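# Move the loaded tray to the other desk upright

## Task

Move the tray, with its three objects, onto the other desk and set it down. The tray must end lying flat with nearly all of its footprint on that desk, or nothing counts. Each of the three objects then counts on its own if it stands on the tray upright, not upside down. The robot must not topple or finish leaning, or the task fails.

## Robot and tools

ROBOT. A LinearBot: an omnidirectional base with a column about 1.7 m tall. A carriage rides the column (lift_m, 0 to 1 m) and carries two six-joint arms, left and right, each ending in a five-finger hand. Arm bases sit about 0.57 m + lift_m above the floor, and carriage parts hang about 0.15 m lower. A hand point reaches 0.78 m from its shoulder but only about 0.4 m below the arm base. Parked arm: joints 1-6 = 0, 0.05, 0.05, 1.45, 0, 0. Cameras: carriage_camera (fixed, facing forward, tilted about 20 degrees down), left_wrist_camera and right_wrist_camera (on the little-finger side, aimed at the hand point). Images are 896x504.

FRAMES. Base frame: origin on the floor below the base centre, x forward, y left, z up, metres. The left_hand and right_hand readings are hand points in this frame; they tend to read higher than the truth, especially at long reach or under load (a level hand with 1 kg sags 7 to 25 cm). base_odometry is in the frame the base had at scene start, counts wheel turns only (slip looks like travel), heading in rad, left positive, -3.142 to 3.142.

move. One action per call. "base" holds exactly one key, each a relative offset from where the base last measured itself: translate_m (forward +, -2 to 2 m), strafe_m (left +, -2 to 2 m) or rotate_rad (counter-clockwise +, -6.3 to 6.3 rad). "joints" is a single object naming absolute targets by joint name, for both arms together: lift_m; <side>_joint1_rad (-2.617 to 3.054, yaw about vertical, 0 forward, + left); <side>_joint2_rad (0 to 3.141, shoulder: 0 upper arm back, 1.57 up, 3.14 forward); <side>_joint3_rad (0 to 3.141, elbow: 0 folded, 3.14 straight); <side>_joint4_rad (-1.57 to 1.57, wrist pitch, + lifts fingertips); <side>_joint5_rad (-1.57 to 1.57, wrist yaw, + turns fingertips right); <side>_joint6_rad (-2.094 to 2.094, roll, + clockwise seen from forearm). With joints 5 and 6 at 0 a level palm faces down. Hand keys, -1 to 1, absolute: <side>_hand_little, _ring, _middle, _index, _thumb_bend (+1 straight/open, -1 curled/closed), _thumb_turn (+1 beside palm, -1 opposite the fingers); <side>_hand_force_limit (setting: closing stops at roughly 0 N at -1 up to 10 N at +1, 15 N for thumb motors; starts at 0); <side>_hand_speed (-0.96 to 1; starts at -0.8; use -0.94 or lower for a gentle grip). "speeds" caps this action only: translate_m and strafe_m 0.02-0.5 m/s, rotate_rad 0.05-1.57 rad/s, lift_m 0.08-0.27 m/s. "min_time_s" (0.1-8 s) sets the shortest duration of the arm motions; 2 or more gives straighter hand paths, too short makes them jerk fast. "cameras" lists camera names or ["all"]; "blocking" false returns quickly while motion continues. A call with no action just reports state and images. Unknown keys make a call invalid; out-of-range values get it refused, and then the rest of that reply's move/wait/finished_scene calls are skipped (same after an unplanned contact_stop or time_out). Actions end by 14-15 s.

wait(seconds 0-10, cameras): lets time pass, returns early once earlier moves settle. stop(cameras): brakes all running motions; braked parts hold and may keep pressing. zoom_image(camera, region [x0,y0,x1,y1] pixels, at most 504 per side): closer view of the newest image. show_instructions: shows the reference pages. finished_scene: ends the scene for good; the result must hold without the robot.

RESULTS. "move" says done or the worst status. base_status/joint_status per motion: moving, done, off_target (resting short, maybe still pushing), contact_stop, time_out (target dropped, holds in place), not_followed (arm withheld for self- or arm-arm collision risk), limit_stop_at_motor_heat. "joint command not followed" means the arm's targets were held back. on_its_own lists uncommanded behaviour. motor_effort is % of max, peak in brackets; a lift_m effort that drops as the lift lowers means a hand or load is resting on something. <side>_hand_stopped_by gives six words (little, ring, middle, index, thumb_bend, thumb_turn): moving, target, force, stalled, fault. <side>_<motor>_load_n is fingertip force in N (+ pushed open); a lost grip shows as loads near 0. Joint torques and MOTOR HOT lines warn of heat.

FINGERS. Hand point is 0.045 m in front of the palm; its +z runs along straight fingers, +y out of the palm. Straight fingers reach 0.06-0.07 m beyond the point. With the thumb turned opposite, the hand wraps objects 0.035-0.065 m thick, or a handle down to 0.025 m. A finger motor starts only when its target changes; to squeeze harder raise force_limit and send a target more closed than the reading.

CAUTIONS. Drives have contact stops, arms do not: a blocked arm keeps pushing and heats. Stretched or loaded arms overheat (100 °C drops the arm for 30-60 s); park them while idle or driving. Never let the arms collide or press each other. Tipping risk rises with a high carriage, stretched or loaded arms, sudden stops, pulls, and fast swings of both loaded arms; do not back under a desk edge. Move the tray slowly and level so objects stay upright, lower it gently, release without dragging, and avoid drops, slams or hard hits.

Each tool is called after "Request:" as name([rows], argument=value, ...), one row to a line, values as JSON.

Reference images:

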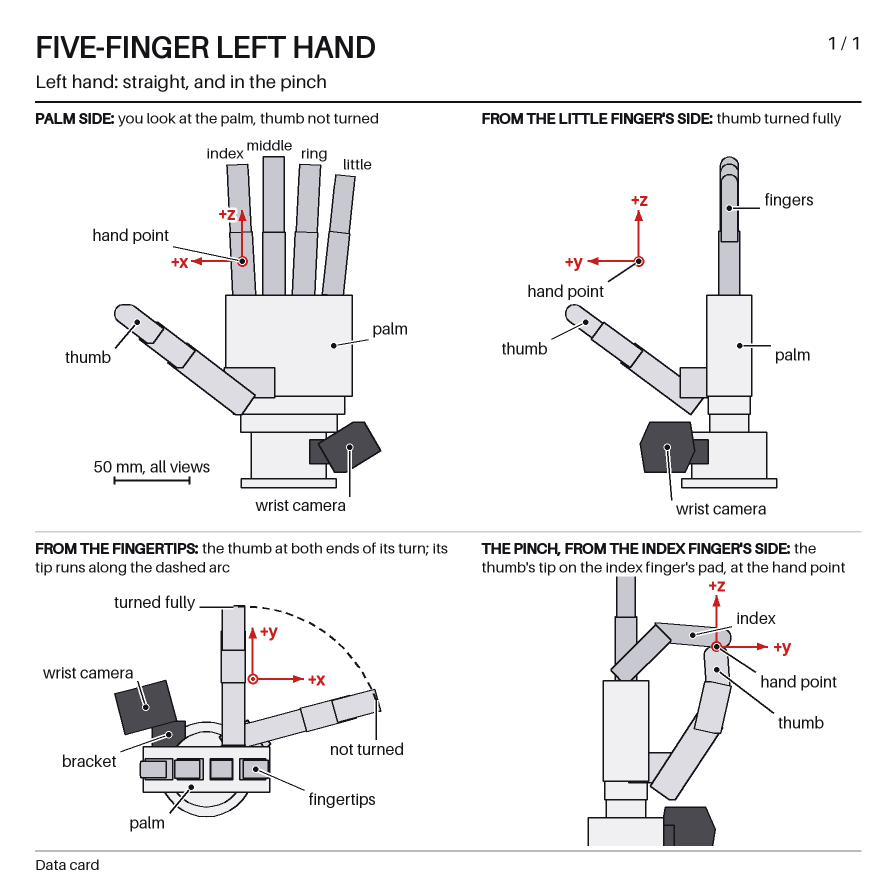

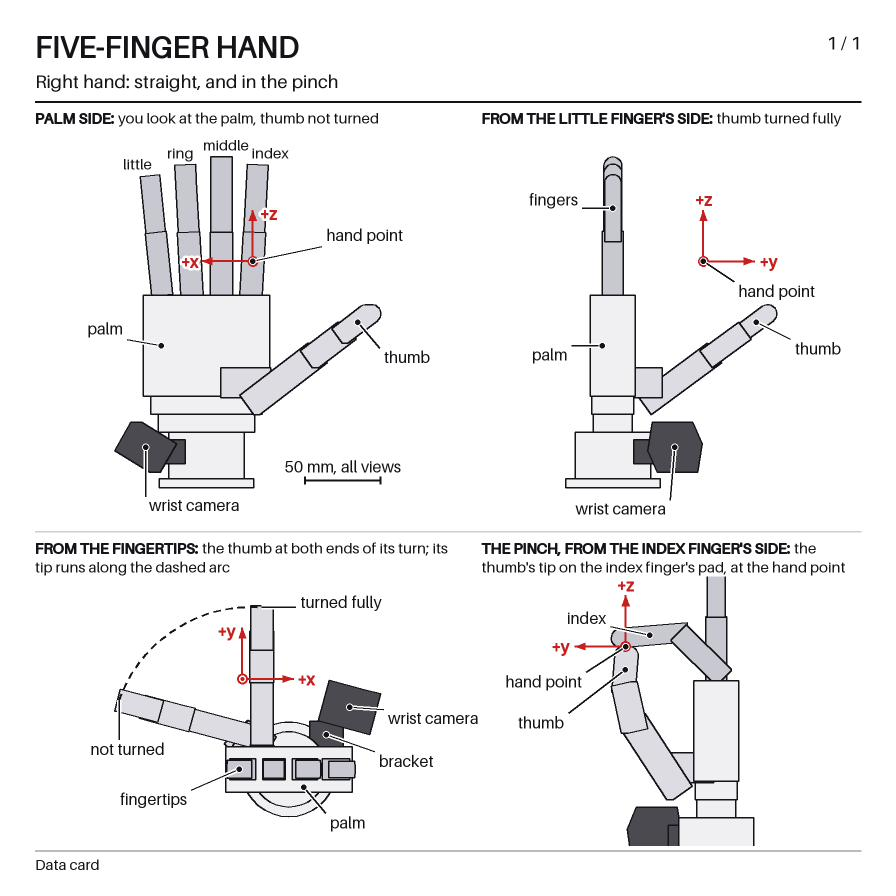

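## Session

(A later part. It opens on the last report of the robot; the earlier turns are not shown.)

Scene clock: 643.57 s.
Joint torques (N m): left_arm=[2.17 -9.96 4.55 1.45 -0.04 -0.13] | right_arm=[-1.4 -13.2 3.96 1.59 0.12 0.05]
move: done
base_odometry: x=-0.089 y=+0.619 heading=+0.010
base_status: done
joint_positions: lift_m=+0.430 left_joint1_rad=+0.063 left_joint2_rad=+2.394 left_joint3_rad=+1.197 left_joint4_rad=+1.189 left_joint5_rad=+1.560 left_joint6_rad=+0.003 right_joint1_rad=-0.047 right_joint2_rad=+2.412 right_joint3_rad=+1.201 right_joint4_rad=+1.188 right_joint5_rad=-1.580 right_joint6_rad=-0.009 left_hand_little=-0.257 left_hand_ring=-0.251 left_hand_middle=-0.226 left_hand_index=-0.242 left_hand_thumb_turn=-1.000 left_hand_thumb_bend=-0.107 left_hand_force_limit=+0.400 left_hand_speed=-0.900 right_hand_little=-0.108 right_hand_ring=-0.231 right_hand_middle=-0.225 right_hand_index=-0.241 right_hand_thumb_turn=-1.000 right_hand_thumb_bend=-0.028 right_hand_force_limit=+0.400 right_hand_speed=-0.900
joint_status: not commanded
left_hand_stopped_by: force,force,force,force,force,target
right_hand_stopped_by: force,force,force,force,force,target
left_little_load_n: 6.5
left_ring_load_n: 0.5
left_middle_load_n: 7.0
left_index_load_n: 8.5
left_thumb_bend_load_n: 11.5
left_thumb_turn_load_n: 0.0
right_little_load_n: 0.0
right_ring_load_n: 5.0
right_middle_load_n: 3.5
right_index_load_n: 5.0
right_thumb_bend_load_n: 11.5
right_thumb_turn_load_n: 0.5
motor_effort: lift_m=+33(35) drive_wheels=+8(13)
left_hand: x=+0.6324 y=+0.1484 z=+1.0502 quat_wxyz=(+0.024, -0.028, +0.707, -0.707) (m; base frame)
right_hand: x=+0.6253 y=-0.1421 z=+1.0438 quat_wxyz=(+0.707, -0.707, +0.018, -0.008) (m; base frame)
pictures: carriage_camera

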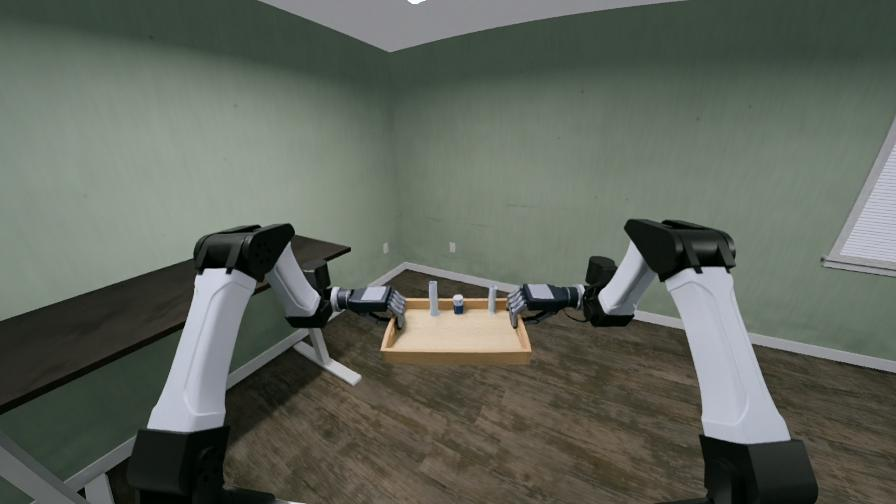

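Request:
move(base={"rotate_rad": -2.05}, speeds={"rotate_rad": 0.35}, cameras=["carriage_camera"])

Request:
zoom_image(camera="carriage_camera", region=[220, 180, 700, 450])

Scene clock: 653.93 s.
Joint torques (N m): left_arm=[2.06 -10.02 4.4 1.43 -0.07 -0.11] | right_arm=[-1.46 -13.24 3.99 1.59 0.13 0.05]
move: done
base_odometry: x=-0.089 y=+0.619 heading=-2.040
base_status: done
joint_positions: lift_m=+0.430 left_joint1_rad=+0.063 left_joint2_rad=+2.394 left_joint3_rad=+1.197 left_joint4_rad=+1.189 left_joint5_rad=+1.560 left_joint6_rad=+0.003 right_joint1_rad=-0.047 right_joint2_rad=+2.412 right_joint3_rad=+1.201 right_joint4_rad=+1.188 right_joint5_rad=-1.580 right_joint6_rad=-0.009 left_hand_little=-0.257 left_hand_ring=-0.251 left_hand_middle=-0.226 left_hand_index=-0.242 left_hand_thumb_turn=-1.000 left_hand_thumb_bend=-0.107 left_hand_force_limit=+0.400 left_hand_speed=-0.900 right_hand_little=-0.108 right_hand_ring=-0.231 right_hand_middle=-0.225 right_hand_index=-0.241 right_hand_thumb_turn=-1.000 right_hand_thumb_bend=-0.028 right_hand_force_limit=+0.400 right_hand_speed=-0.900
joint_status: not commanded
left_hand_stopped_by: force,force,force,force,force,target
right_hand_stopped_by: force,force,force,force,force,target
left_little_load_n: 6.5
left_ring_load_n: 0.5
left_middle_load_n: 7.0
left_index_load_n: 8.0
left_thumb_bend_load_n: 11.5
left_thumb_turn_load_n: 0.0
right_little_load_n: 0.0
right_ring_load_n: 5.0
right_middle_load_n: 3.5
right_index_load_n: 5.0
right_thumb_bend_load_n: 11.5
right_thumb_turn_load_n: 1.0
motor_effort: lift_m=+34(35) drive_wheels=+8(17)
left_hand: x=+0.6324 y=+0.1484 z=+1.0502 quat_wxyz=(+0.024, -0.028, +0.707, -0.707) (m; base frame)
right_hand: x=+0.6253 y=-0.1422 z=+1.0438 quat_wxyz=(+0.707, -0.707, +0.019, -0.008) (m; base frame)
pictures: carriage_camera

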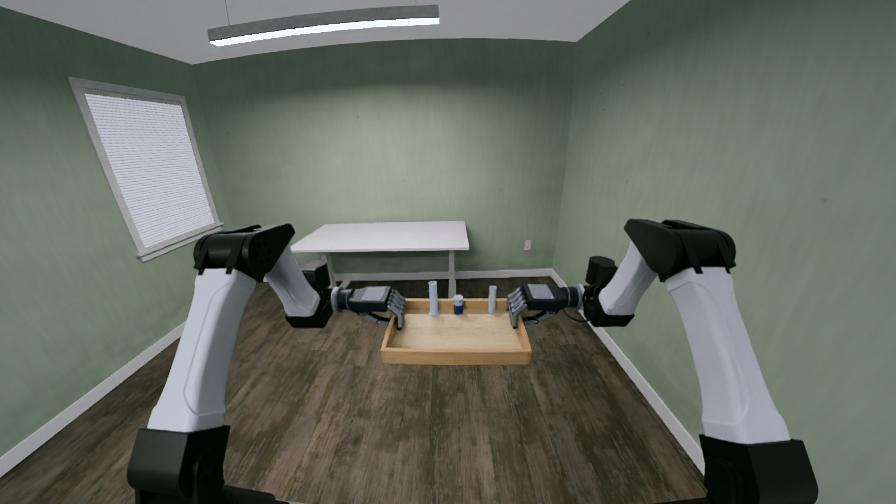

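Scaled by 1.050 from the camera's 896x504 image, which has a finer 1280x720 frame.

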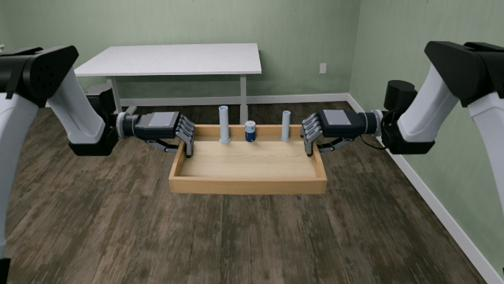

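Request:
move(base={"strafe_m": 0.45}, speeds={"strafe_m": 0.12})

Request:
move(base={"translate_m": 0.85}, speeds={"translate_m": 0.15}, cameras=["carriage_camera"])

Request:
zoom_image(camera="carriage_camera", region=[220, 200, 700, 450])

Scene clock: 665.53 s.
Joint torques (N m): left_arm=[2.03 -9.96 4.36 1.46 -0.02 -0.08] | right_arm=[-1.43 -13.24 3.93 1.6 0.12 0.06]
move: done
base_odometry: x=+0.312 y=+0.415 heading=-2.041
base_status: done
joint_positions: lift_m=+0.430 left_joint1_rad=+0.063 left_joint2_rad=+2.394 left_joint3_rad=+1.197 left_joint4_rad=+1.189 left_joint5_rad=+1.560 left_joint6_rad=+0.003 right_joint1_rad=-0.047 right_joint2_rad=+2.412 right_joint3_rad=+1.201 right_joint4_rad=+1.188 right_joint5_rad=-1.580 right_joint6_rad=-0.009 left_hand_little=-0.257 left_hand_ring=-0.251 left_hand_middle=-0.226 left_hand_index=-0.242 left_hand_thumb_turn=-1.000 left_hand_thumb_bend=-0.107 left_hand_force_limit=+0.400 left_hand_speed=-0.900 right_hand_little=-0.108 right_hand_ring=-0.231 right_hand_middle=-0.225 right_hand_index=-0.241 right_hand_thumb_turn=-1.000 right_hand_thumb_bend=-0.028 right_hand_force_limit=+0.400 right_hand_speed=-0.900
joint_status: not commanded
left_hand_stopped_by: force,force,force,force,force,target
right_hand_stopped_by: force,force,force,force,force,target
left_little_load_n: 6.5
left_ring_load_n: 0.5
left_middle_load_n: 7.0
left_index_load_n: 8.5
left_thumb_bend_load_n: 11.5
left_thumb_turn_load_n: 0.0
right_little_load_n: -0.5
right_ring_load_n: 5.0
right_middle_load_n: 3.0
right_index_load_n: 5.0
right_thumb_bend_load_n: 11.5
right_thumb_turn_load_n: 1.0
motor_effort: lift_m=+34(34) drive_wheels=-8(15)
left_hand: x=+0.6324 y=+0.1484 z=+1.0502 quat_wxyz=(+0.024, -0.028, +0.707, -0.707) (m; base frame)
right_hand: x=+0.6253 y=-0.1422 z=+1.0438 quat_wxyz=(+0.707, -0.707, +0.019, -0.008) (m; base frame)
pictures: none

Scene clock: 672.20 s.
Joint torques (N m): left_arm=[2.1 -10.11 4.41 1.48 -0.04 -0.09] | right_arm=[-1.33 -13.16 3.95 1.58 0.12 0.05]
move: done
base_odometry: x=-0.072 y=-0.343 heading=-2.040
base_status: done
joint_positions: lift_m=+0.430 left_joint1_rad=+0.063 left_joint2_rad=+2.394 left_joint3_rad=+1.197 left_joint4_rad=+1.189 left_joint5_rad=+1.560 left_joint6_rad=+0.003 right_joint1_rad=-0.048 right_joint2_rad=+2.412 right_joint3_rad=+1.201 right_joint4_rad=+1.188 right_joint5_rad=-1.582 right_joint6_rad=-0.009 left_hand_little=-0.257 left_hand_ring=-0.251 left_hand_middle=-0.226 left_hand_index=-0.242 left_hand_thumb_turn=-1.000 left_hand_thumb_bend=-0.107 left_hand_force_limit=+0.400 left_hand_speed=-0.900 right_hand_little=-0.108 right_hand_ring=-0.231 right_hand_middle=-0.225 right_hand_index=-0.241 right_hand_thumb_turn=-1.000 right_hand_thumb_bend=-0.028 right_hand_force_limit=+0.400 right_hand_speed=-0.900
joint_status: not commanded
left_hand_stopped_by: force,force,force,force,force,target
right_hand_stopped_by: force,force,force,force,force,target
left_little_load_n: 7.0
left_ring_load_n: 0.0
left_middle_load_n: 6.5
left_index_load_n: 8.5
left_thumb_bend_load_n: 11.5
left_thumb_turn_load_n: 0.0
right_little_load_n: 0.0
right_ring_load_n: 5.0
right_middle_load_n: 3.5
right_index_load_n: 5.0
right_thumb_bend_load_n: 11.5
right_thumb_turn_load_n: 0.5
motor_effort: lift_m=+34(35) drive_wheels=-6(13)
left_hand: x=+0.6324 y=+0.1483 z=+1.0502 quat_wxyz=(+0.024, -0.028, +0.707, -0.707) (m; base frame)
right_hand: x=+0.6252 y=-0.1424 z=+1.0438 quat_wxyz=(+0.707, -0.707, +0.018, -0.008) (m; base frame)
pictures: carriage_camera

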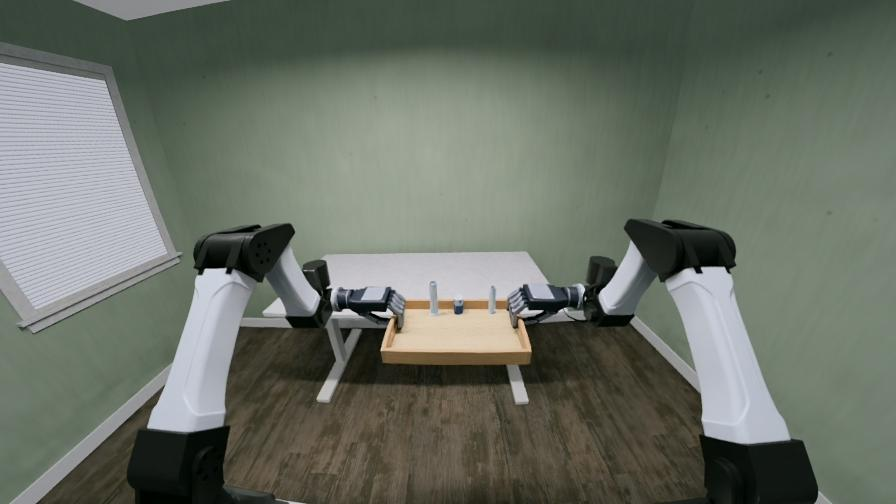

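Scaled by 1.050 from the camera's 896x504 image, which has a finer 1280x720 frame.

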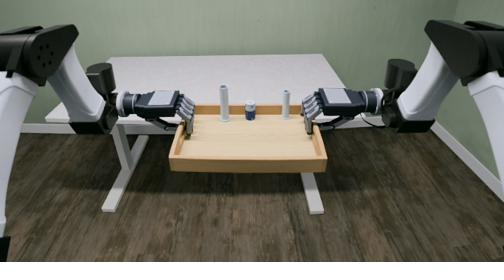

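Request:
zoom_image(camera="carriage_camera", region=[250, 240, 390, 340])

Request:
zoom_image(camera="carriage_camera", region=[500, 240, 640, 340])

Scaled by 3.600 from the camera's 896x504 image, which has a finer 1280x720 frame.

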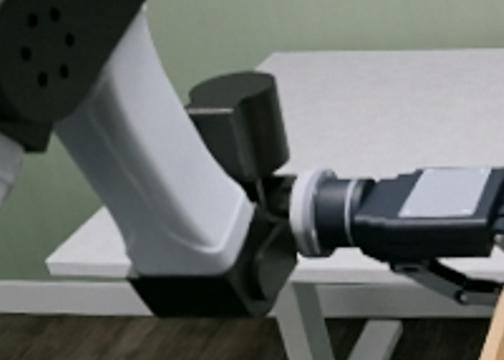

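Scaled by 3.600 from the camera's 896x504 image, which has a finer 1280x720 frame.

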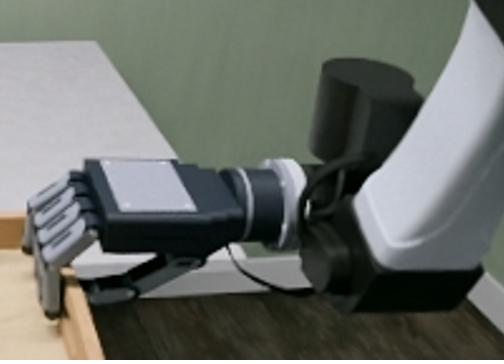

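Request:
move(base={"translate_m": 0.45}, joints={"lift_m": 0.32}, speeds={"translate_m": 0.15, "lift_m": 0.08}, cameras=["carriage_camera", "left_wrist_camera"])

Request:
zoom_image(camera="carriage_camera", region=[300, 240, 600, 440])

Scene clock: 694.50 s.
Joint torques (N m): left_arm=[1.99 -10.04 4.48 1.46 -0.07 -0.11] | right_arm=[-1.33 -13.31 3.95 1.6 0.14 0.05]
move: done
base_odometry: x=-0.276 y=-0.745 heading=-2.040
base_status: done
joint_positions: lift_m=+0.320 left_joint1_rad=+0.063 left_joint2_rad=+2.395 left_joint3_rad=+1.197 left_joint4_rad=+1.188 left_joint5_rad=+1.560 left_joint6_rad=+0.003 right_joint1_rad=-0.048 right_joint2_rad=+2.413 right_joint3_rad=+1.201 right_joint4_rad=+1.187 right_joint5_rad=-1.582 right_joint6_rad=-0.009 left_hand_little=-0.257 left_hand_ring=-0.251 left_hand_middle=-0.226 left_hand_index=-0.242 left_hand_thumb_turn=-1.000 left_hand_thumb_bend=-0.107 left_hand_force_limit=+0.400 left_hand_speed=-0.900 right_hand_little=-0.108 right_hand_ring=-0.231 right_hand_middle=-0.225 right_hand_index=-0.241 right_hand_thumb_turn=-1.000 right_hand_thumb_bend=-0.028 right_hand_force_limit=+0.400 right_hand_speed=-0.900
joint_status: all done
left_hand_stopped_by: force,force,force,force,force,target
right_hand_stopped_by: force,force,force,force,force,target
left_little_load_n: 6.5
left_ring_load_n: 0.0
left_middle_load_n: 7.0
left_index_load_n: 8.0
left_thumb_bend_load_n: 12.0
left_thumb_turn_load_n: 0.0
right_little_load_n: 0.0
right_ring_load_n: 4.5
right_middle_load_n: 3.5
right_index_load_n: 5.0
right_thumb_bend_load_n: 11.0
right_thumb_turn_load_n: 0.5
motor_effort: lift_m=+36(37) drive_wheels=-5(16)
left_hand: x=+0.6323 y=+0.1483 z=+0.9399 quat_wxyz=(+0.024, -0.028, +0.707, -0.707) (m; base frame)
right_hand: x=+0.6250 y=-0.1424 z=+0.9333 quat_wxyz=(+0.707, -0.707, +0.019, -0.007) (m; base frame)
pictures: carriage_camera, left_wrist_camera

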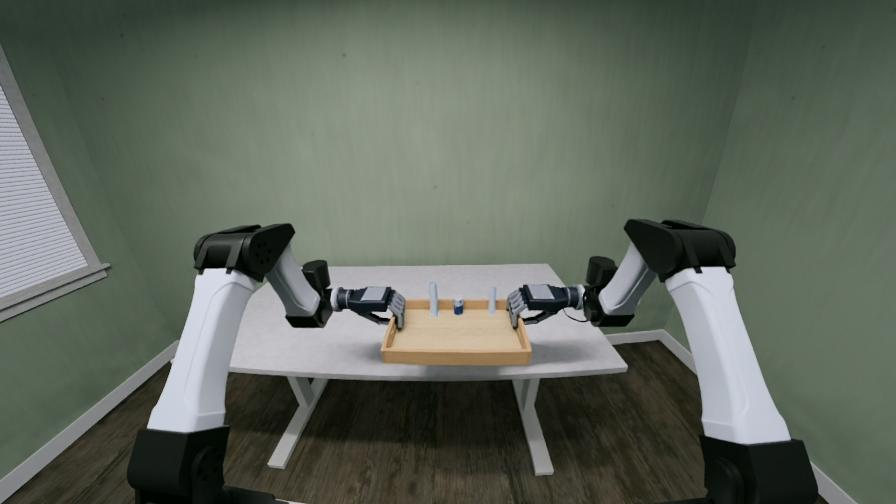

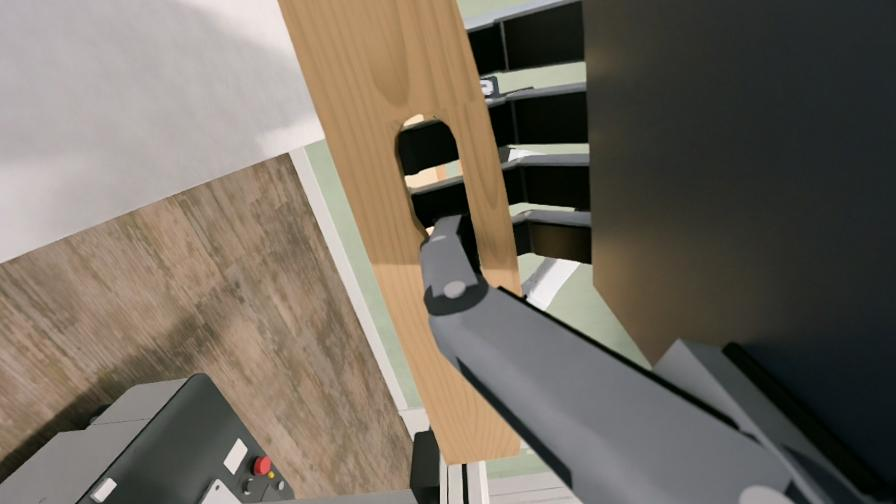

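Scaled by 1.680 from the camera's 896x504 image, which has a finer 1280x720 frame.

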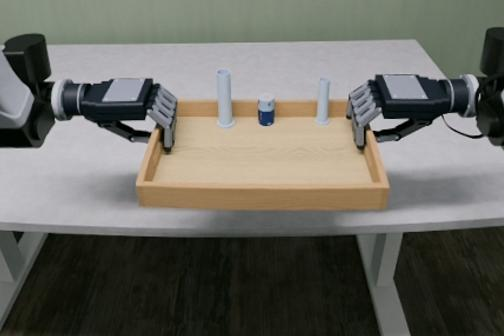

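Request:
move(base={"translate_m": 0.19}, speeds={"translate_m": 0.1})

Request:
move(joints={"lift_m": 0.2}, speeds={"lift_m": 0.08}, cameras=["all"])

Request:
zoom_image(camera="carriage_camera", region=[340, 260, 580, 420])

Scene clock: 714.73 s.
Joint torques (N m): left_arm=[1.91 -9.99 4.59 1.49 -0.05 -0.13] | right_arm=[-1.37 -13.39 3.93 1.6 0.14 0.06]
move: done
base_odometry: x=-0.361 y=-0.914 heading=-2.039
base_status: done
joint_positions: lift_m=+0.320 left_joint1_rad=+0.063 left_joint2_rad=+2.395 left_joint3_rad=+1.197 left_joint4_rad=+1.188 left_joint5_rad=+1.560 left_joint6_rad=+0.003 right_joint1_rad=-0.048 right_joint2_rad=+2.413 right_joint3_rad=+1.201 right_joint4_rad=+1.187 right_joint5_rad=-1.582 right_joint6_rad=-0.009 left_hand_little=-0.257 left_hand_ring=-0.251 left_hand_middle=-0.226 left_hand_index=-0.242 left_hand_thumb_turn=-1.000 left_hand_thumb_bend=-0.107 left_hand_force_limit=+0.400 left_hand_speed=-0.900 right_hand_little=-0.108 right_hand_ring=-0.231 right_hand_middle=-0.225 right_hand_index=-0.241 right_hand_thumb_turn=-1.000 right_hand_thumb_bend=-0.028 right_hand_force_limit=+0.400 right_hand_speed=-0.900
joint_status: not commanded
left_hand_stopped_by: force,force,force,force,force,target
right_hand_stopped_by: force,force,force,force,force,target
left_little_load_n: 7.0
left_ring_load_n: 0.5
left_middle_load_n: 7.0
left_index_load_n: 8.0
left_thumb_bend_load_n: 12.0
left_thumb_turn_load_n: 0.0
right_little_load_n: 0.0
right_ring_load_n: 4.5
right_middle_load_n: 3.5
right_index_load_n: 5.0
right_thumb_bend_load_n: 11.0
right_thumb_turn_load_n: 0.5
motor_effort: lift_m=+36(37) drive_wheels=-5(14)
left_hand: x=+0.6323 y=+0.1483 z=+0.9399 quat_wxyz=(+0.024, -0.028, +0.707, -0.707) (m; base frame)
right_hand: x=+0.6250 y=-0.1424 z=+0.9333 quat_wxyz=(+0.707, -0.707, +0.019, -0.007) (m; base frame)
pictures: none

Scene clock: 716.60 s.
Joint torques (N m): left_arm=[2.09 -10.11 4.45 1.47 -0.04 -0.12] | right_arm=[-1.39 -13.39 3.99 1.61 0.14 0.06]
move: done
base_odometry: x=-0.361 y=-0.914 heading=-2.039
base_status: not commanded
joint_positions: lift_m=+0.200 left_joint1_rad=+0.063 left_joint2_rad=+2.396 left_joint3_rad=+1.197 left_joint4_rad=+1.187 left_joint5_rad=+1.560 left_joint6_rad=+0.003 right_joint1_rad=-0.048 right_joint2_rad=+2.414 right_joint3_rad=+1.201 right_joint4_rad=+1.186 right_joint5_rad=-1.582 right_joint6_rad=-0.009 left_hand_little=-0.257 left_hand_ring=-0.251 left_hand_middle=-0.226 left_hand_index=-0.242 left_hand_thumb_turn=-1.000 left_hand_thumb_bend=-0.107 left_hand_force_limit=+0.400 left_hand_speed=-0.900 right_hand_little=-0.108 right_hand_ring=-0.231 right_hand_middle=-0.225 right_hand_index=-0.241 right_hand_thumb_turn=-1.000 right_hand_thumb_bend=-0.028 right_hand_force_limit=+0.400 right_hand_speed=-0.900
joint_status: all done
left_hand_stopped_by: force,force,force,force,force,target
right_hand_stopped_by: force,force,force,force,force,target
left_little_load_n: 6.5
left_ring_load_n: 0.5
left_middle_load_n: 7.0
left_index_load_n: 8.0
left_thumb_bend_load_n: 11.5
left_thumb_turn_load_n: 0.0
right_little_load_n: 0.0
right_ring_load_n: 4.5
right_middle_load_n: 3.0
right_index_load_n: 5.0
right_thumb_bend_load_n: 11.5
right_thumb_turn_load_n: 0.5
motor_effort: lift_m=+35(37) drive_wheels=-4(6)
left_hand: x=+0.6321 y=+0.1483 z=+0.8195 quat_wxyz=(+0.023, -0.029, +0.707, -0.707) (m; base frame)
right_hand: x=+0.6248 y=-0.1424 z=+0.8130 quat_wxyz=(+0.707, -0.707, +0.020, -0.006) (m; base frame)
pictures: carriage_camera, left_wrist_camera, right_wrist_camera

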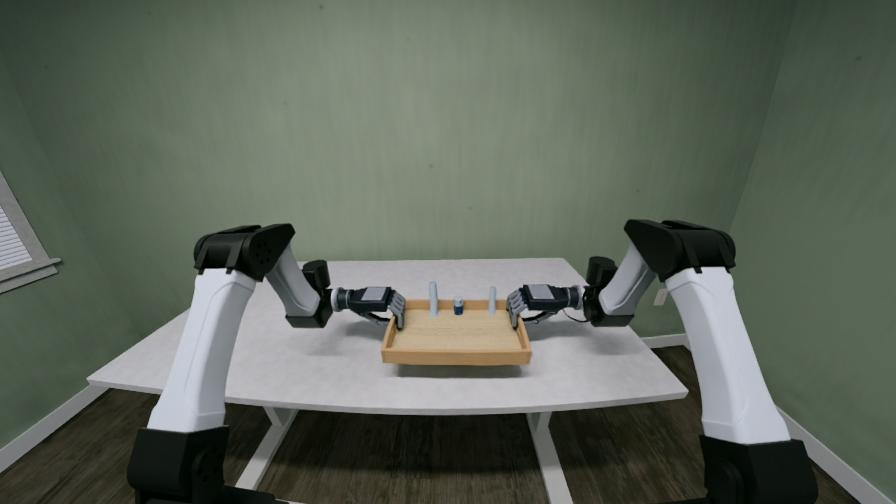

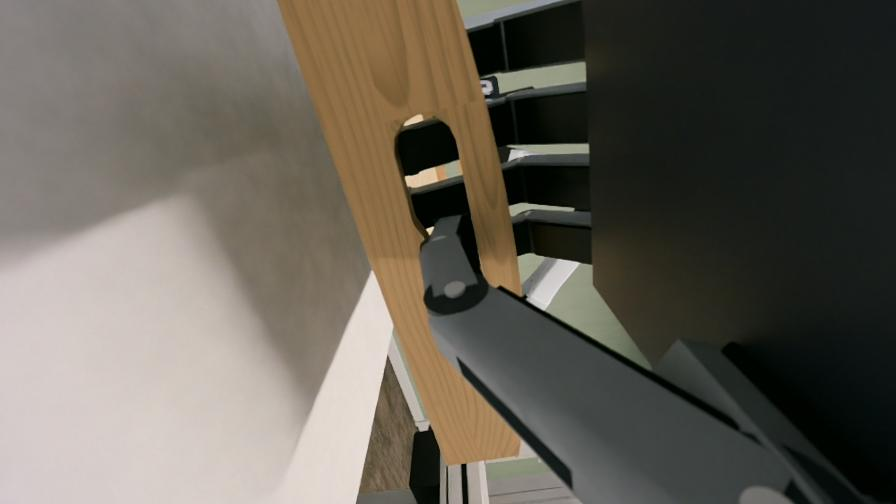

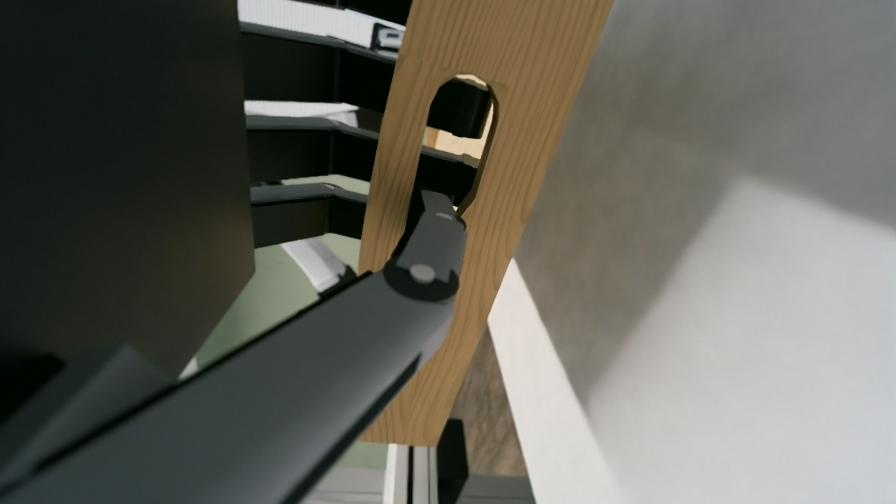

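Scaled by 2.100 from the camera's 896x504 image, which has a finer 1280x720 frame.

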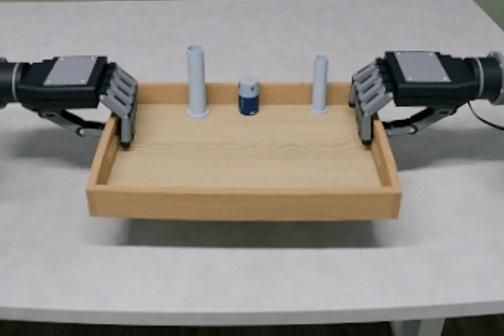

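Request:
move(joints={"lift_m": 0.172}, speeds={"lift_m": 0.08}, cameras=["carriage_camera"])

Request:
zoom_image(camera="carriage_camera", region=[340, 260, 580, 420])

Scene clock: 724.60 s.
Joint torques (N m): left_arm=[2 -10.25 4.45 1.46 -0.01 -0.11] | right_arm=[-1.37 -13.55 3.95 1.61 0.15 0.06]
move: done
base_odometry: x=-0.361 y=-0.914 heading=-2.039
base_status: not commanded
joint_positions: lift_m=+0.172 left_joint1_rad=+0.063 left_joint2_rad=+2.396 left_joint3_rad=+1.197 left_joint4_rad=+1.185 left_joint5_rad=+1.560 left_joint6_rad=+0.003 right_joint1_rad=-0.048 right_joint2_rad=+2.415 right_joint3_rad=+1.201 right_joint4_rad=+1.186 right_joint5_rad=-1.582 right_joint6_rad=-0.009 left_hand_little=-0.257 left_hand_ring=-0.251 left_hand_middle=-0.226 left_hand_index=-0.242 left_hand_thumb_turn=-1.000 left_hand_thumb_bend=-0.107 left_hand_force_limit=+0.400 left_hand_speed=-0.900 right_hand_little=-0.108 right_hand_ring=-0.231 right_hand_middle=-0.225 right_hand_index=-0.241 right_hand_thumb_turn=-1.000 right_hand_thumb_bend=-0.028 right_hand_force_limit=+0.400 right_hand_speed=-0.900
joint_status: all done
left_hand_stopped_by: force,force,force,force,force,target
right_hand_stopped_by: force,force,force,force,force,target
left_little_load_n: 6.5
left_ring_load_n: 0.5
left_middle_load_n: 7.0
left_index_load_n: 8.0
left_thumb_bend_load_n: 12.0
left_thumb_turn_load_n: 0.0
right_little_load_n: 0.0
right_ring_load_n: 4.5
right_middle_load_n: 3.5
right_index_load_n: 5.0
right_thumb_bend_load_n: 11.0
right_thumb_turn_load_n: 1.0
motor_effort: lift_m=+35(37) drive_wheels=-3(7)
left_hand: x=+0.6320 y=+0.1482 z=+0.7913 quat_wxyz=(+0.022, -0.030, +0.707, -0.707) (m; base frame)
right_hand: x=+0.6247 y=-0.1424 z=+0.7844 quat_wxyz=(+0.707, -0.707, +0.020, -0.006) (m; base frame)
pictures: carriage_camera

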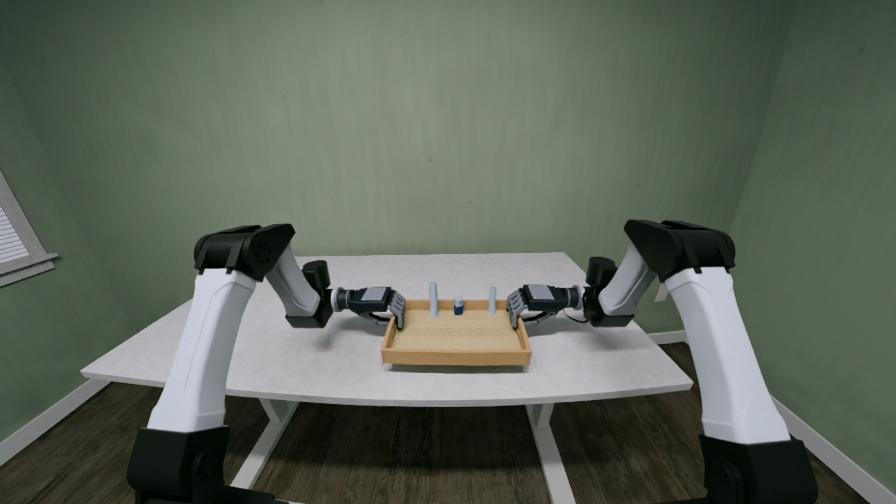

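Scaled by 2.100 from the camera's 896x504 image, which has a finer 1280x720 frame.

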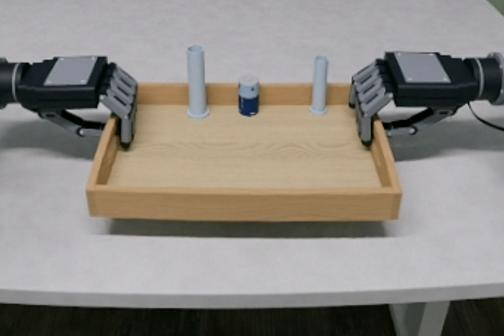

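Request:
move(joints={"lift_m": 0.155}, speeds={"lift_m": 0.08}, cameras=["carriage_camera"])

Request:
zoom_image(camera="carriage_camera", region=[340, 260, 580, 420])

Scene clock: 728.63 s.
Joint torques (N m): left_arm=[1.99 -9.92 4.53 1.48 -0.09 -0.1] | right_arm=[-1.33 -13.59 4.03 1.6 0.12 0.05]
move: done
base_odometry: x=-0.361 y=-0.914 heading=-2.039
base_status: not commanded
joint_positions: lift_m=+0.155 left_joint1_rad=+0.063 left_joint2_rad=+2.396 left_joint3_rad=+1.197 left_joint4_rad=+1.185 left_joint5_rad=+1.560 left_joint6_rad=+0.002 right_joint1_rad=-0.048 right_joint2_rad=+2.415 right_joint3_rad=+1.200 right_joint4_rad=+1.187 right_joint5_rad=-1.581 right_joint6_rad=-0.009 left_hand_little=-0.257 left_hand_ring=-0.251 left_hand_middle=-0.226 left_hand_index=-0.242 left_hand_thumb_turn=-1.000 left_hand_thumb_bend=-0.107 left_hand_force_limit=+0.400 left_hand_speed=-0.900 right_hand_little=-0.108 right_hand_ring=-0.231 right_hand_middle=-0.225 right_hand_index=-0.241 right_hand_thumb_turn=-1.000 right_hand_thumb_bend=-0.028 right_hand_force_limit=+0.400 right_hand_speed=-0.900
joint_status: all done
left_hand_stopped_by: force,force,force,force,force,target
right_hand_stopped_by: force,force,force,force,force,target
left_little_load_n: 7.0
left_ring_load_n: 0.5
left_middle_load_n: 7.0
left_index_load_n: 8.0
left_thumb_bend_load_n: 12.0
left_thumb_turn_load_n: 0.0
right_little_load_n: 0.0
right_ring_load_n: 4.5
right_middle_load_n: 3.5
right_index_load_n: 5.0
right_thumb_bend_load_n: 11.5
right_thumb_turn_load_n: 1.0
motor_effort: lift_m=+36(37) drive_wheels=+4(7)
left_hand: x=+0.6320 y=+0.1482 z=+0.7743 quat_wxyz=(+0.022, -0.030, +0.707, -0.707) (m; base frame)
right_hand: x=+0.6247 y=-0.1424 z=+0.7673 quat_wxyz=(+0.707, -0.707, +0.020, -0.006) (m; base frame)
pictures: carriage_camera

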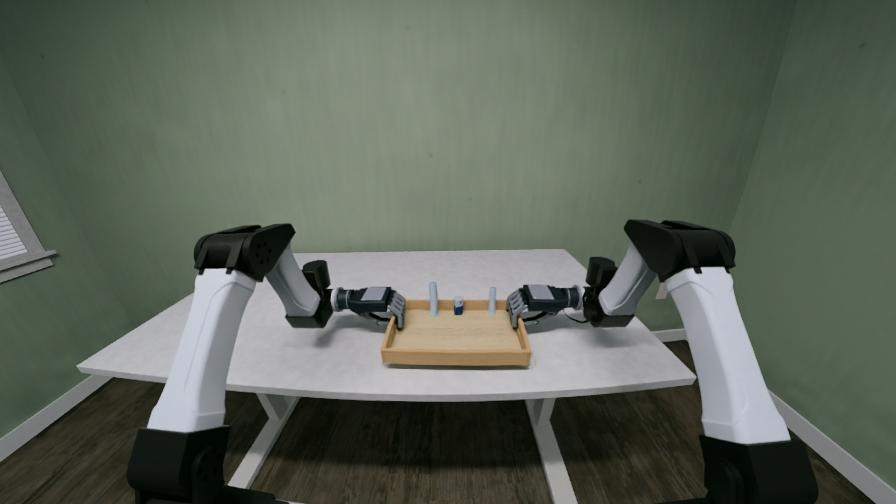

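Scaled by 2.100 from the camera's 896x504 image, which has a finer 1280x720 frame.

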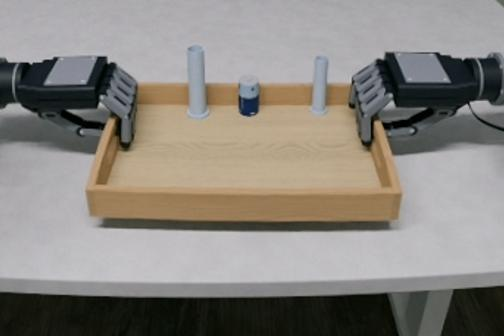

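Request:
move(joints={"lift_m": 0.145}, speeds={"lift_m": 0.08}, cameras=["all"])

Request:
zoom_image(camera="carriage_camera", region=[340, 260, 580, 420])

Scene clock: 734.27 s.
Joint torques (N m): left_arm=[1.94 -10.09 4.37 1.49 -0.01 -0.11] | right_arm=[-1.33 -13.7 3.99 1.61 0.12 0.05]
move: done
base_odometry: x=-0.361 y=-0.914 heading=-2.039
base_status: not commanded
joint_positions: lift_m=+0.145 left_joint1_rad=+0.063 left_joint2_rad=+2.396 left_joint3_rad=+1.197 left_joint4_rad=+1.185 left_joint5_rad=+1.560 left_joint6_rad=+0.002 right_joint1_rad=-0.048 right_joint2_rad=+2.417 right_joint3_rad=+1.200 right_joint4_rad=+1.187 right_joint5_rad=-1.581 right_joint6_rad=-0.009 left_hand_little=-0.257 left_hand_ring=-0.251 left_hand_middle=-0.226 left_hand_index=-0.242 left_hand_thumb_turn=-1.000 left_hand_thumb_bend=-0.107 left_hand_force_limit=+0.400 left_hand_speed=-0.900 right_hand_little=-0.108 right_hand_ring=-0.231 right_hand_middle=-0.225 right_hand_index=-0.241 right_hand_thumb_turn=-1.000 right_hand_thumb_bend=-0.028 right_hand_force_limit=+0.400 right_hand_speed=-0.900
joint_status: all done
left_hand_stopped_by: force,force,force,force,force,target
right_hand_stopped_by: force,force,force,force,force,target
left_little_load_n: 6.5
left_ring_load_n: 0.5
left_middle_load_n: 7.0
left_index_load_n: 8.5
left_thumb_bend_load_n: 11.5
left_thumb_turn_load_n: 0.0
right_little_load_n: 0.0
right_ring_load_n: 4.5
right_middle_load_n: 3.5
right_index_load_n: 5.0
right_thumb_bend_load_n: 11.5
right_thumb_turn_load_n: 0.5
motor_effort: lift_m=+36(38) drive_wheels=+6(8)
left_hand: x=+0.6320 y=+0.1482 z=+0.7643 quat_wxyz=(+0.022, -0.030, +0.707, -0.707) (m; base frame)
right_hand: x=+0.6245 y=-0.1424 z=+0.7569 quat_wxyz=(+0.707, -0.707, +0.021, -0.006) (m; base frame)
pictures: carriage_camera, left_wrist_camera, right_wrist_camera

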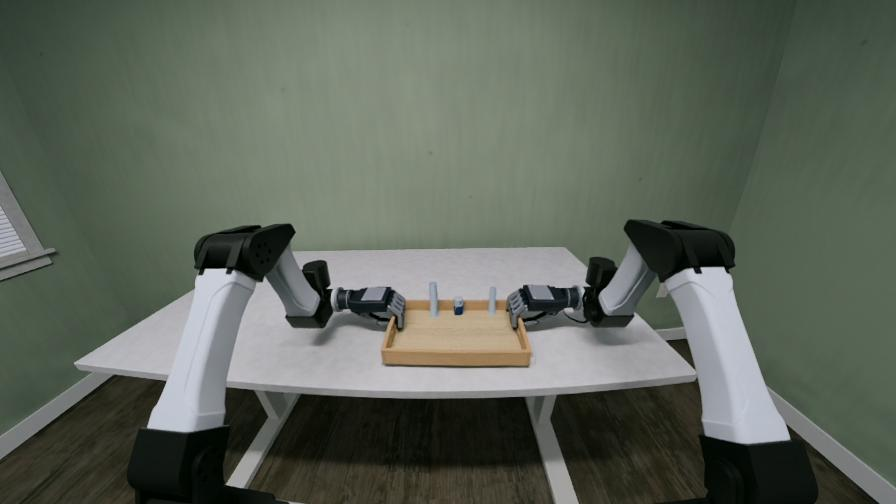

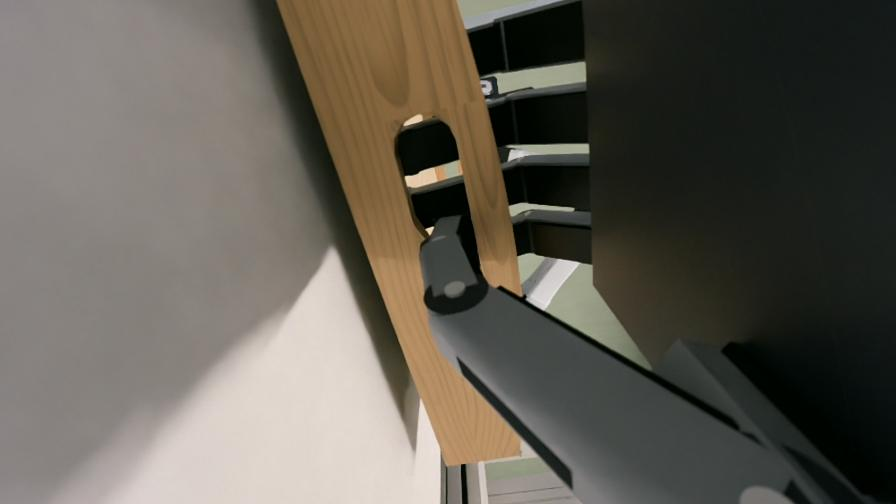

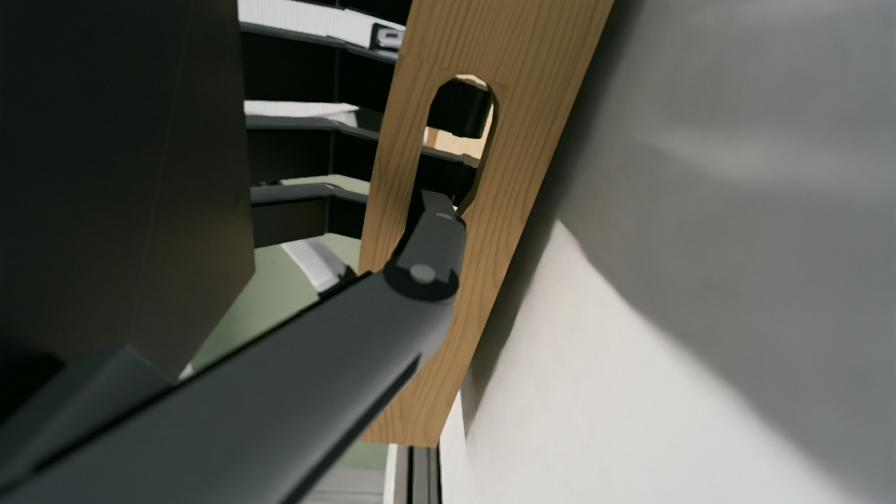

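Scaled by 2.100 from the camera's 896x504 image, which has a finer 1280x720 frame.

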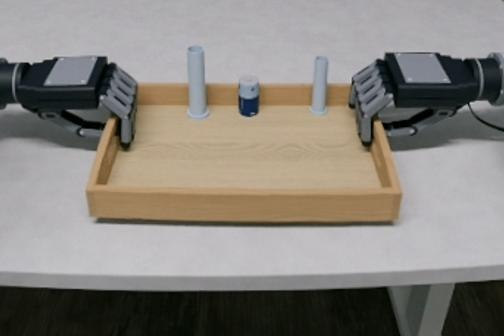

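Request:
move(joints={"lift_m": 0.138}, speeds={"lift_m": 0.08})

Request:
move(joints={"lift_m": 0.134}, speeds={"lift_m": 0.08}, cameras=["all"])

Request:
zoom_image(camera="carriage_camera", region=[340, 260, 580, 420])

Scene clock: 738.93 s.
Joint torques (N m): left_arm=[2.07 -10.21 4.49 1.44 -0.03 -0.1] | right_arm=[-1.36 -13.68 4.08 1.61 0.11 0.04]
move: done
base_odometry: x=-0.361 y=-0.914 heading=-2.039
base_status: not commanded
joint_positions: lift_m=+0.138 left_joint1_rad=+0.063 left_joint2_rad=+2.398 left_joint3_rad=+1.197 left_joint4_rad=+1.185 left_joint5_rad=+1.560 left_joint6_rad=+0.003 right_joint1_rad=-0.048 right_joint2_rad=+2.417 right_joint3_rad=+1.199 right_joint4_rad=+1.187 right_joint5_rad=-1.579 right_joint6_rad=-0.008 left_hand_little=-0.257 left_hand_ring=-0.251 left_hand_middle=-0.226 left_hand_index=-0.242 left_hand_thumb_turn=-1.000 left_hand_thumb_bend=-0.107 left_hand_force_limit=+0.400 left_hand_speed=-0.900 right_hand_little=-0.108 right_hand_ring=-0.231 right_hand_middle=-0.225 right_hand_index=-0.241 right_hand_thumb_turn=-1.000 right_hand_thumb_bend=-0.028 right_hand_force_limit=+0.400 right_hand_speed=-0.900
joint_status: all done
left_hand_stopped_by: force,force,force,force,force,target
right_hand_stopped_by: force,force,force,force,force,target
left_little_load_n: 7.0
left_ring_load_n: 0.0
left_middle_load_n: 7.0
left_index_load_n: 8.0
left_thumb_bend_load_n: 12.0
left_thumb_turn_load_n: 0.0
right_little_load_n: 0.0
right_ring_load_n: 3.5
right_middle_load_n: 3.5
right_index_load_n: 5.5
right_thumb_bend_load_n: 10.5
right_thumb_turn_load_n: 0.5
motor_effort: lift_m=+37(37) drive_wheels=-3(7)
left_hand: x=+0.6318 y=+0.1482 z=+0.7566 quat_wxyz=(+0.022, -0.030, +0.707, -0.707) (m; base frame)
right_hand: x=+0.6246 y=-0.1423 z=+0.7494 quat_wxyz=(+0.707, -0.707, +0.022, -0.005) (m; base frame)
pictures: none

Scene clock: 739.40 s.
Joint torques (N m): left_arm=[2.07 -10.35 4.38 1.44 -0.05 -0.08] | right_arm=[-1.31 -13.72 4.1 1.56 0.08 0.02]
move: done
base_odometry: x=-0.361 y=-0.914 heading=-2.039
base_status: not commanded
joint_positions: lift_m=+0.134 left_joint1_rad=+0.063 left_joint2_rad=+2.398 left_joint3_rad=+1.197 left_joint4_rad=+1.188 left_joint5_rad=+1.560 left_joint6_rad=+0.003 right_joint1_rad=-0.048 right_joint2_rad=+2.417 right_joint3_rad=+1.199 right_joint4_rad=+1.190 right_joint5_rad=-1.577 right_joint6_rad=-0.007 left_hand_little=-0.257 left_hand_ring=-0.251 left_hand_middle=-0.226 left_hand_index=-0.242 left_hand_thumb_turn=-1.000 left_hand_thumb_bend=-0.107 left_hand_force_limit=+0.400 left_hand_speed=-0.900 right_hand_little=-0.108 right_hand_ring=-0.231 right_hand_middle=-0.225 right_hand_index=-0.241 right_hand_thumb_turn=-1.000 right_hand_thumb_bend=-0.028 right_hand_force_limit=+0.400 right_hand_speed=-0.900
joint_status: all done
left_hand_stopped_by: force,force,force,force,force,target
right_hand_stopped_by: force,force,force,force,force,target
left_little_load_n: 6.5
left_ring_load_n: 0.5
left_middle_load_n: 7.0
left_index_load_n: 8.0
left_thumb_bend_load_n: 11.5
left_thumb_turn_load_n: 0.0
right_little_load_n: 0.0
right_ring_load_n: 3.5
right_middle_load_n: 3.5
right_index_load_n: 5.5
right_thumb_bend_load_n: 10.0
right_thumb_turn_load_n: 0.5
motor_effort: lift_m=+34(35) drive_wheels=-3(6)
left_hand: x=+0.6319 y=+0.1482 z=+0.7528 quat_wxyz=(+0.023, -0.029, +0.707, -0.707) (m; base frame)
right_hand: x=+0.6251 y=-0.1423 z=+0.7457 quat_wxyz=(+0.707, -0.707, +0.022, -0.007) (m; base frame)
pictures: carriage_camera, left_wrist_camera, right_wrist_camera

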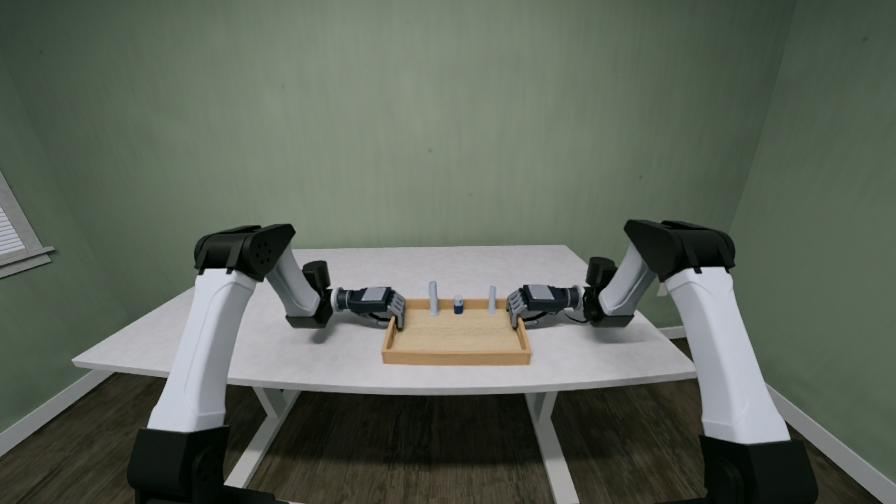

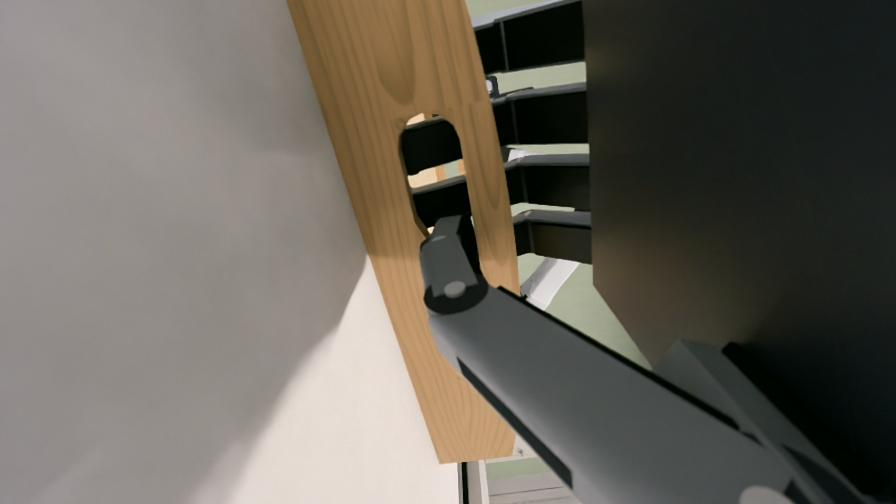

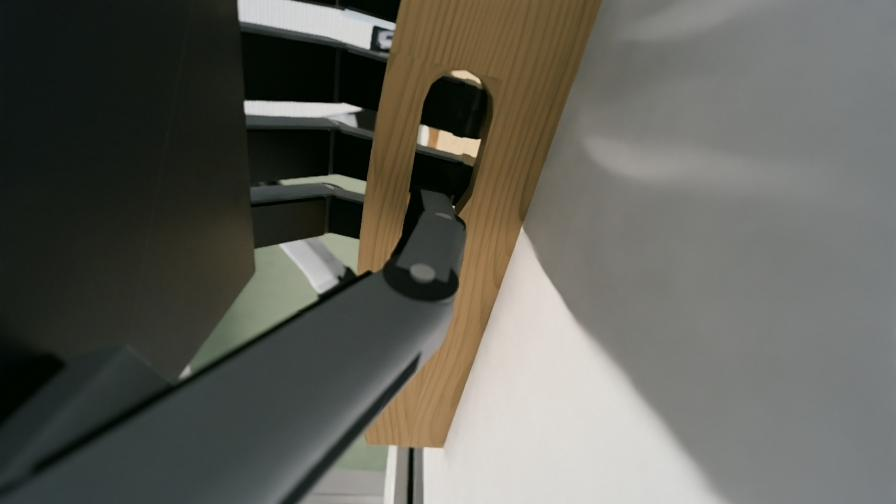

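Scaled by 2.100 from the camera's 896x504 image, which has a finer 1280x720 frame.

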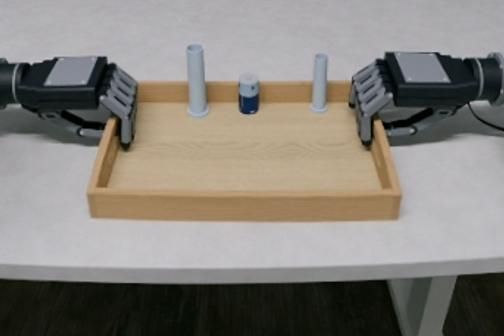

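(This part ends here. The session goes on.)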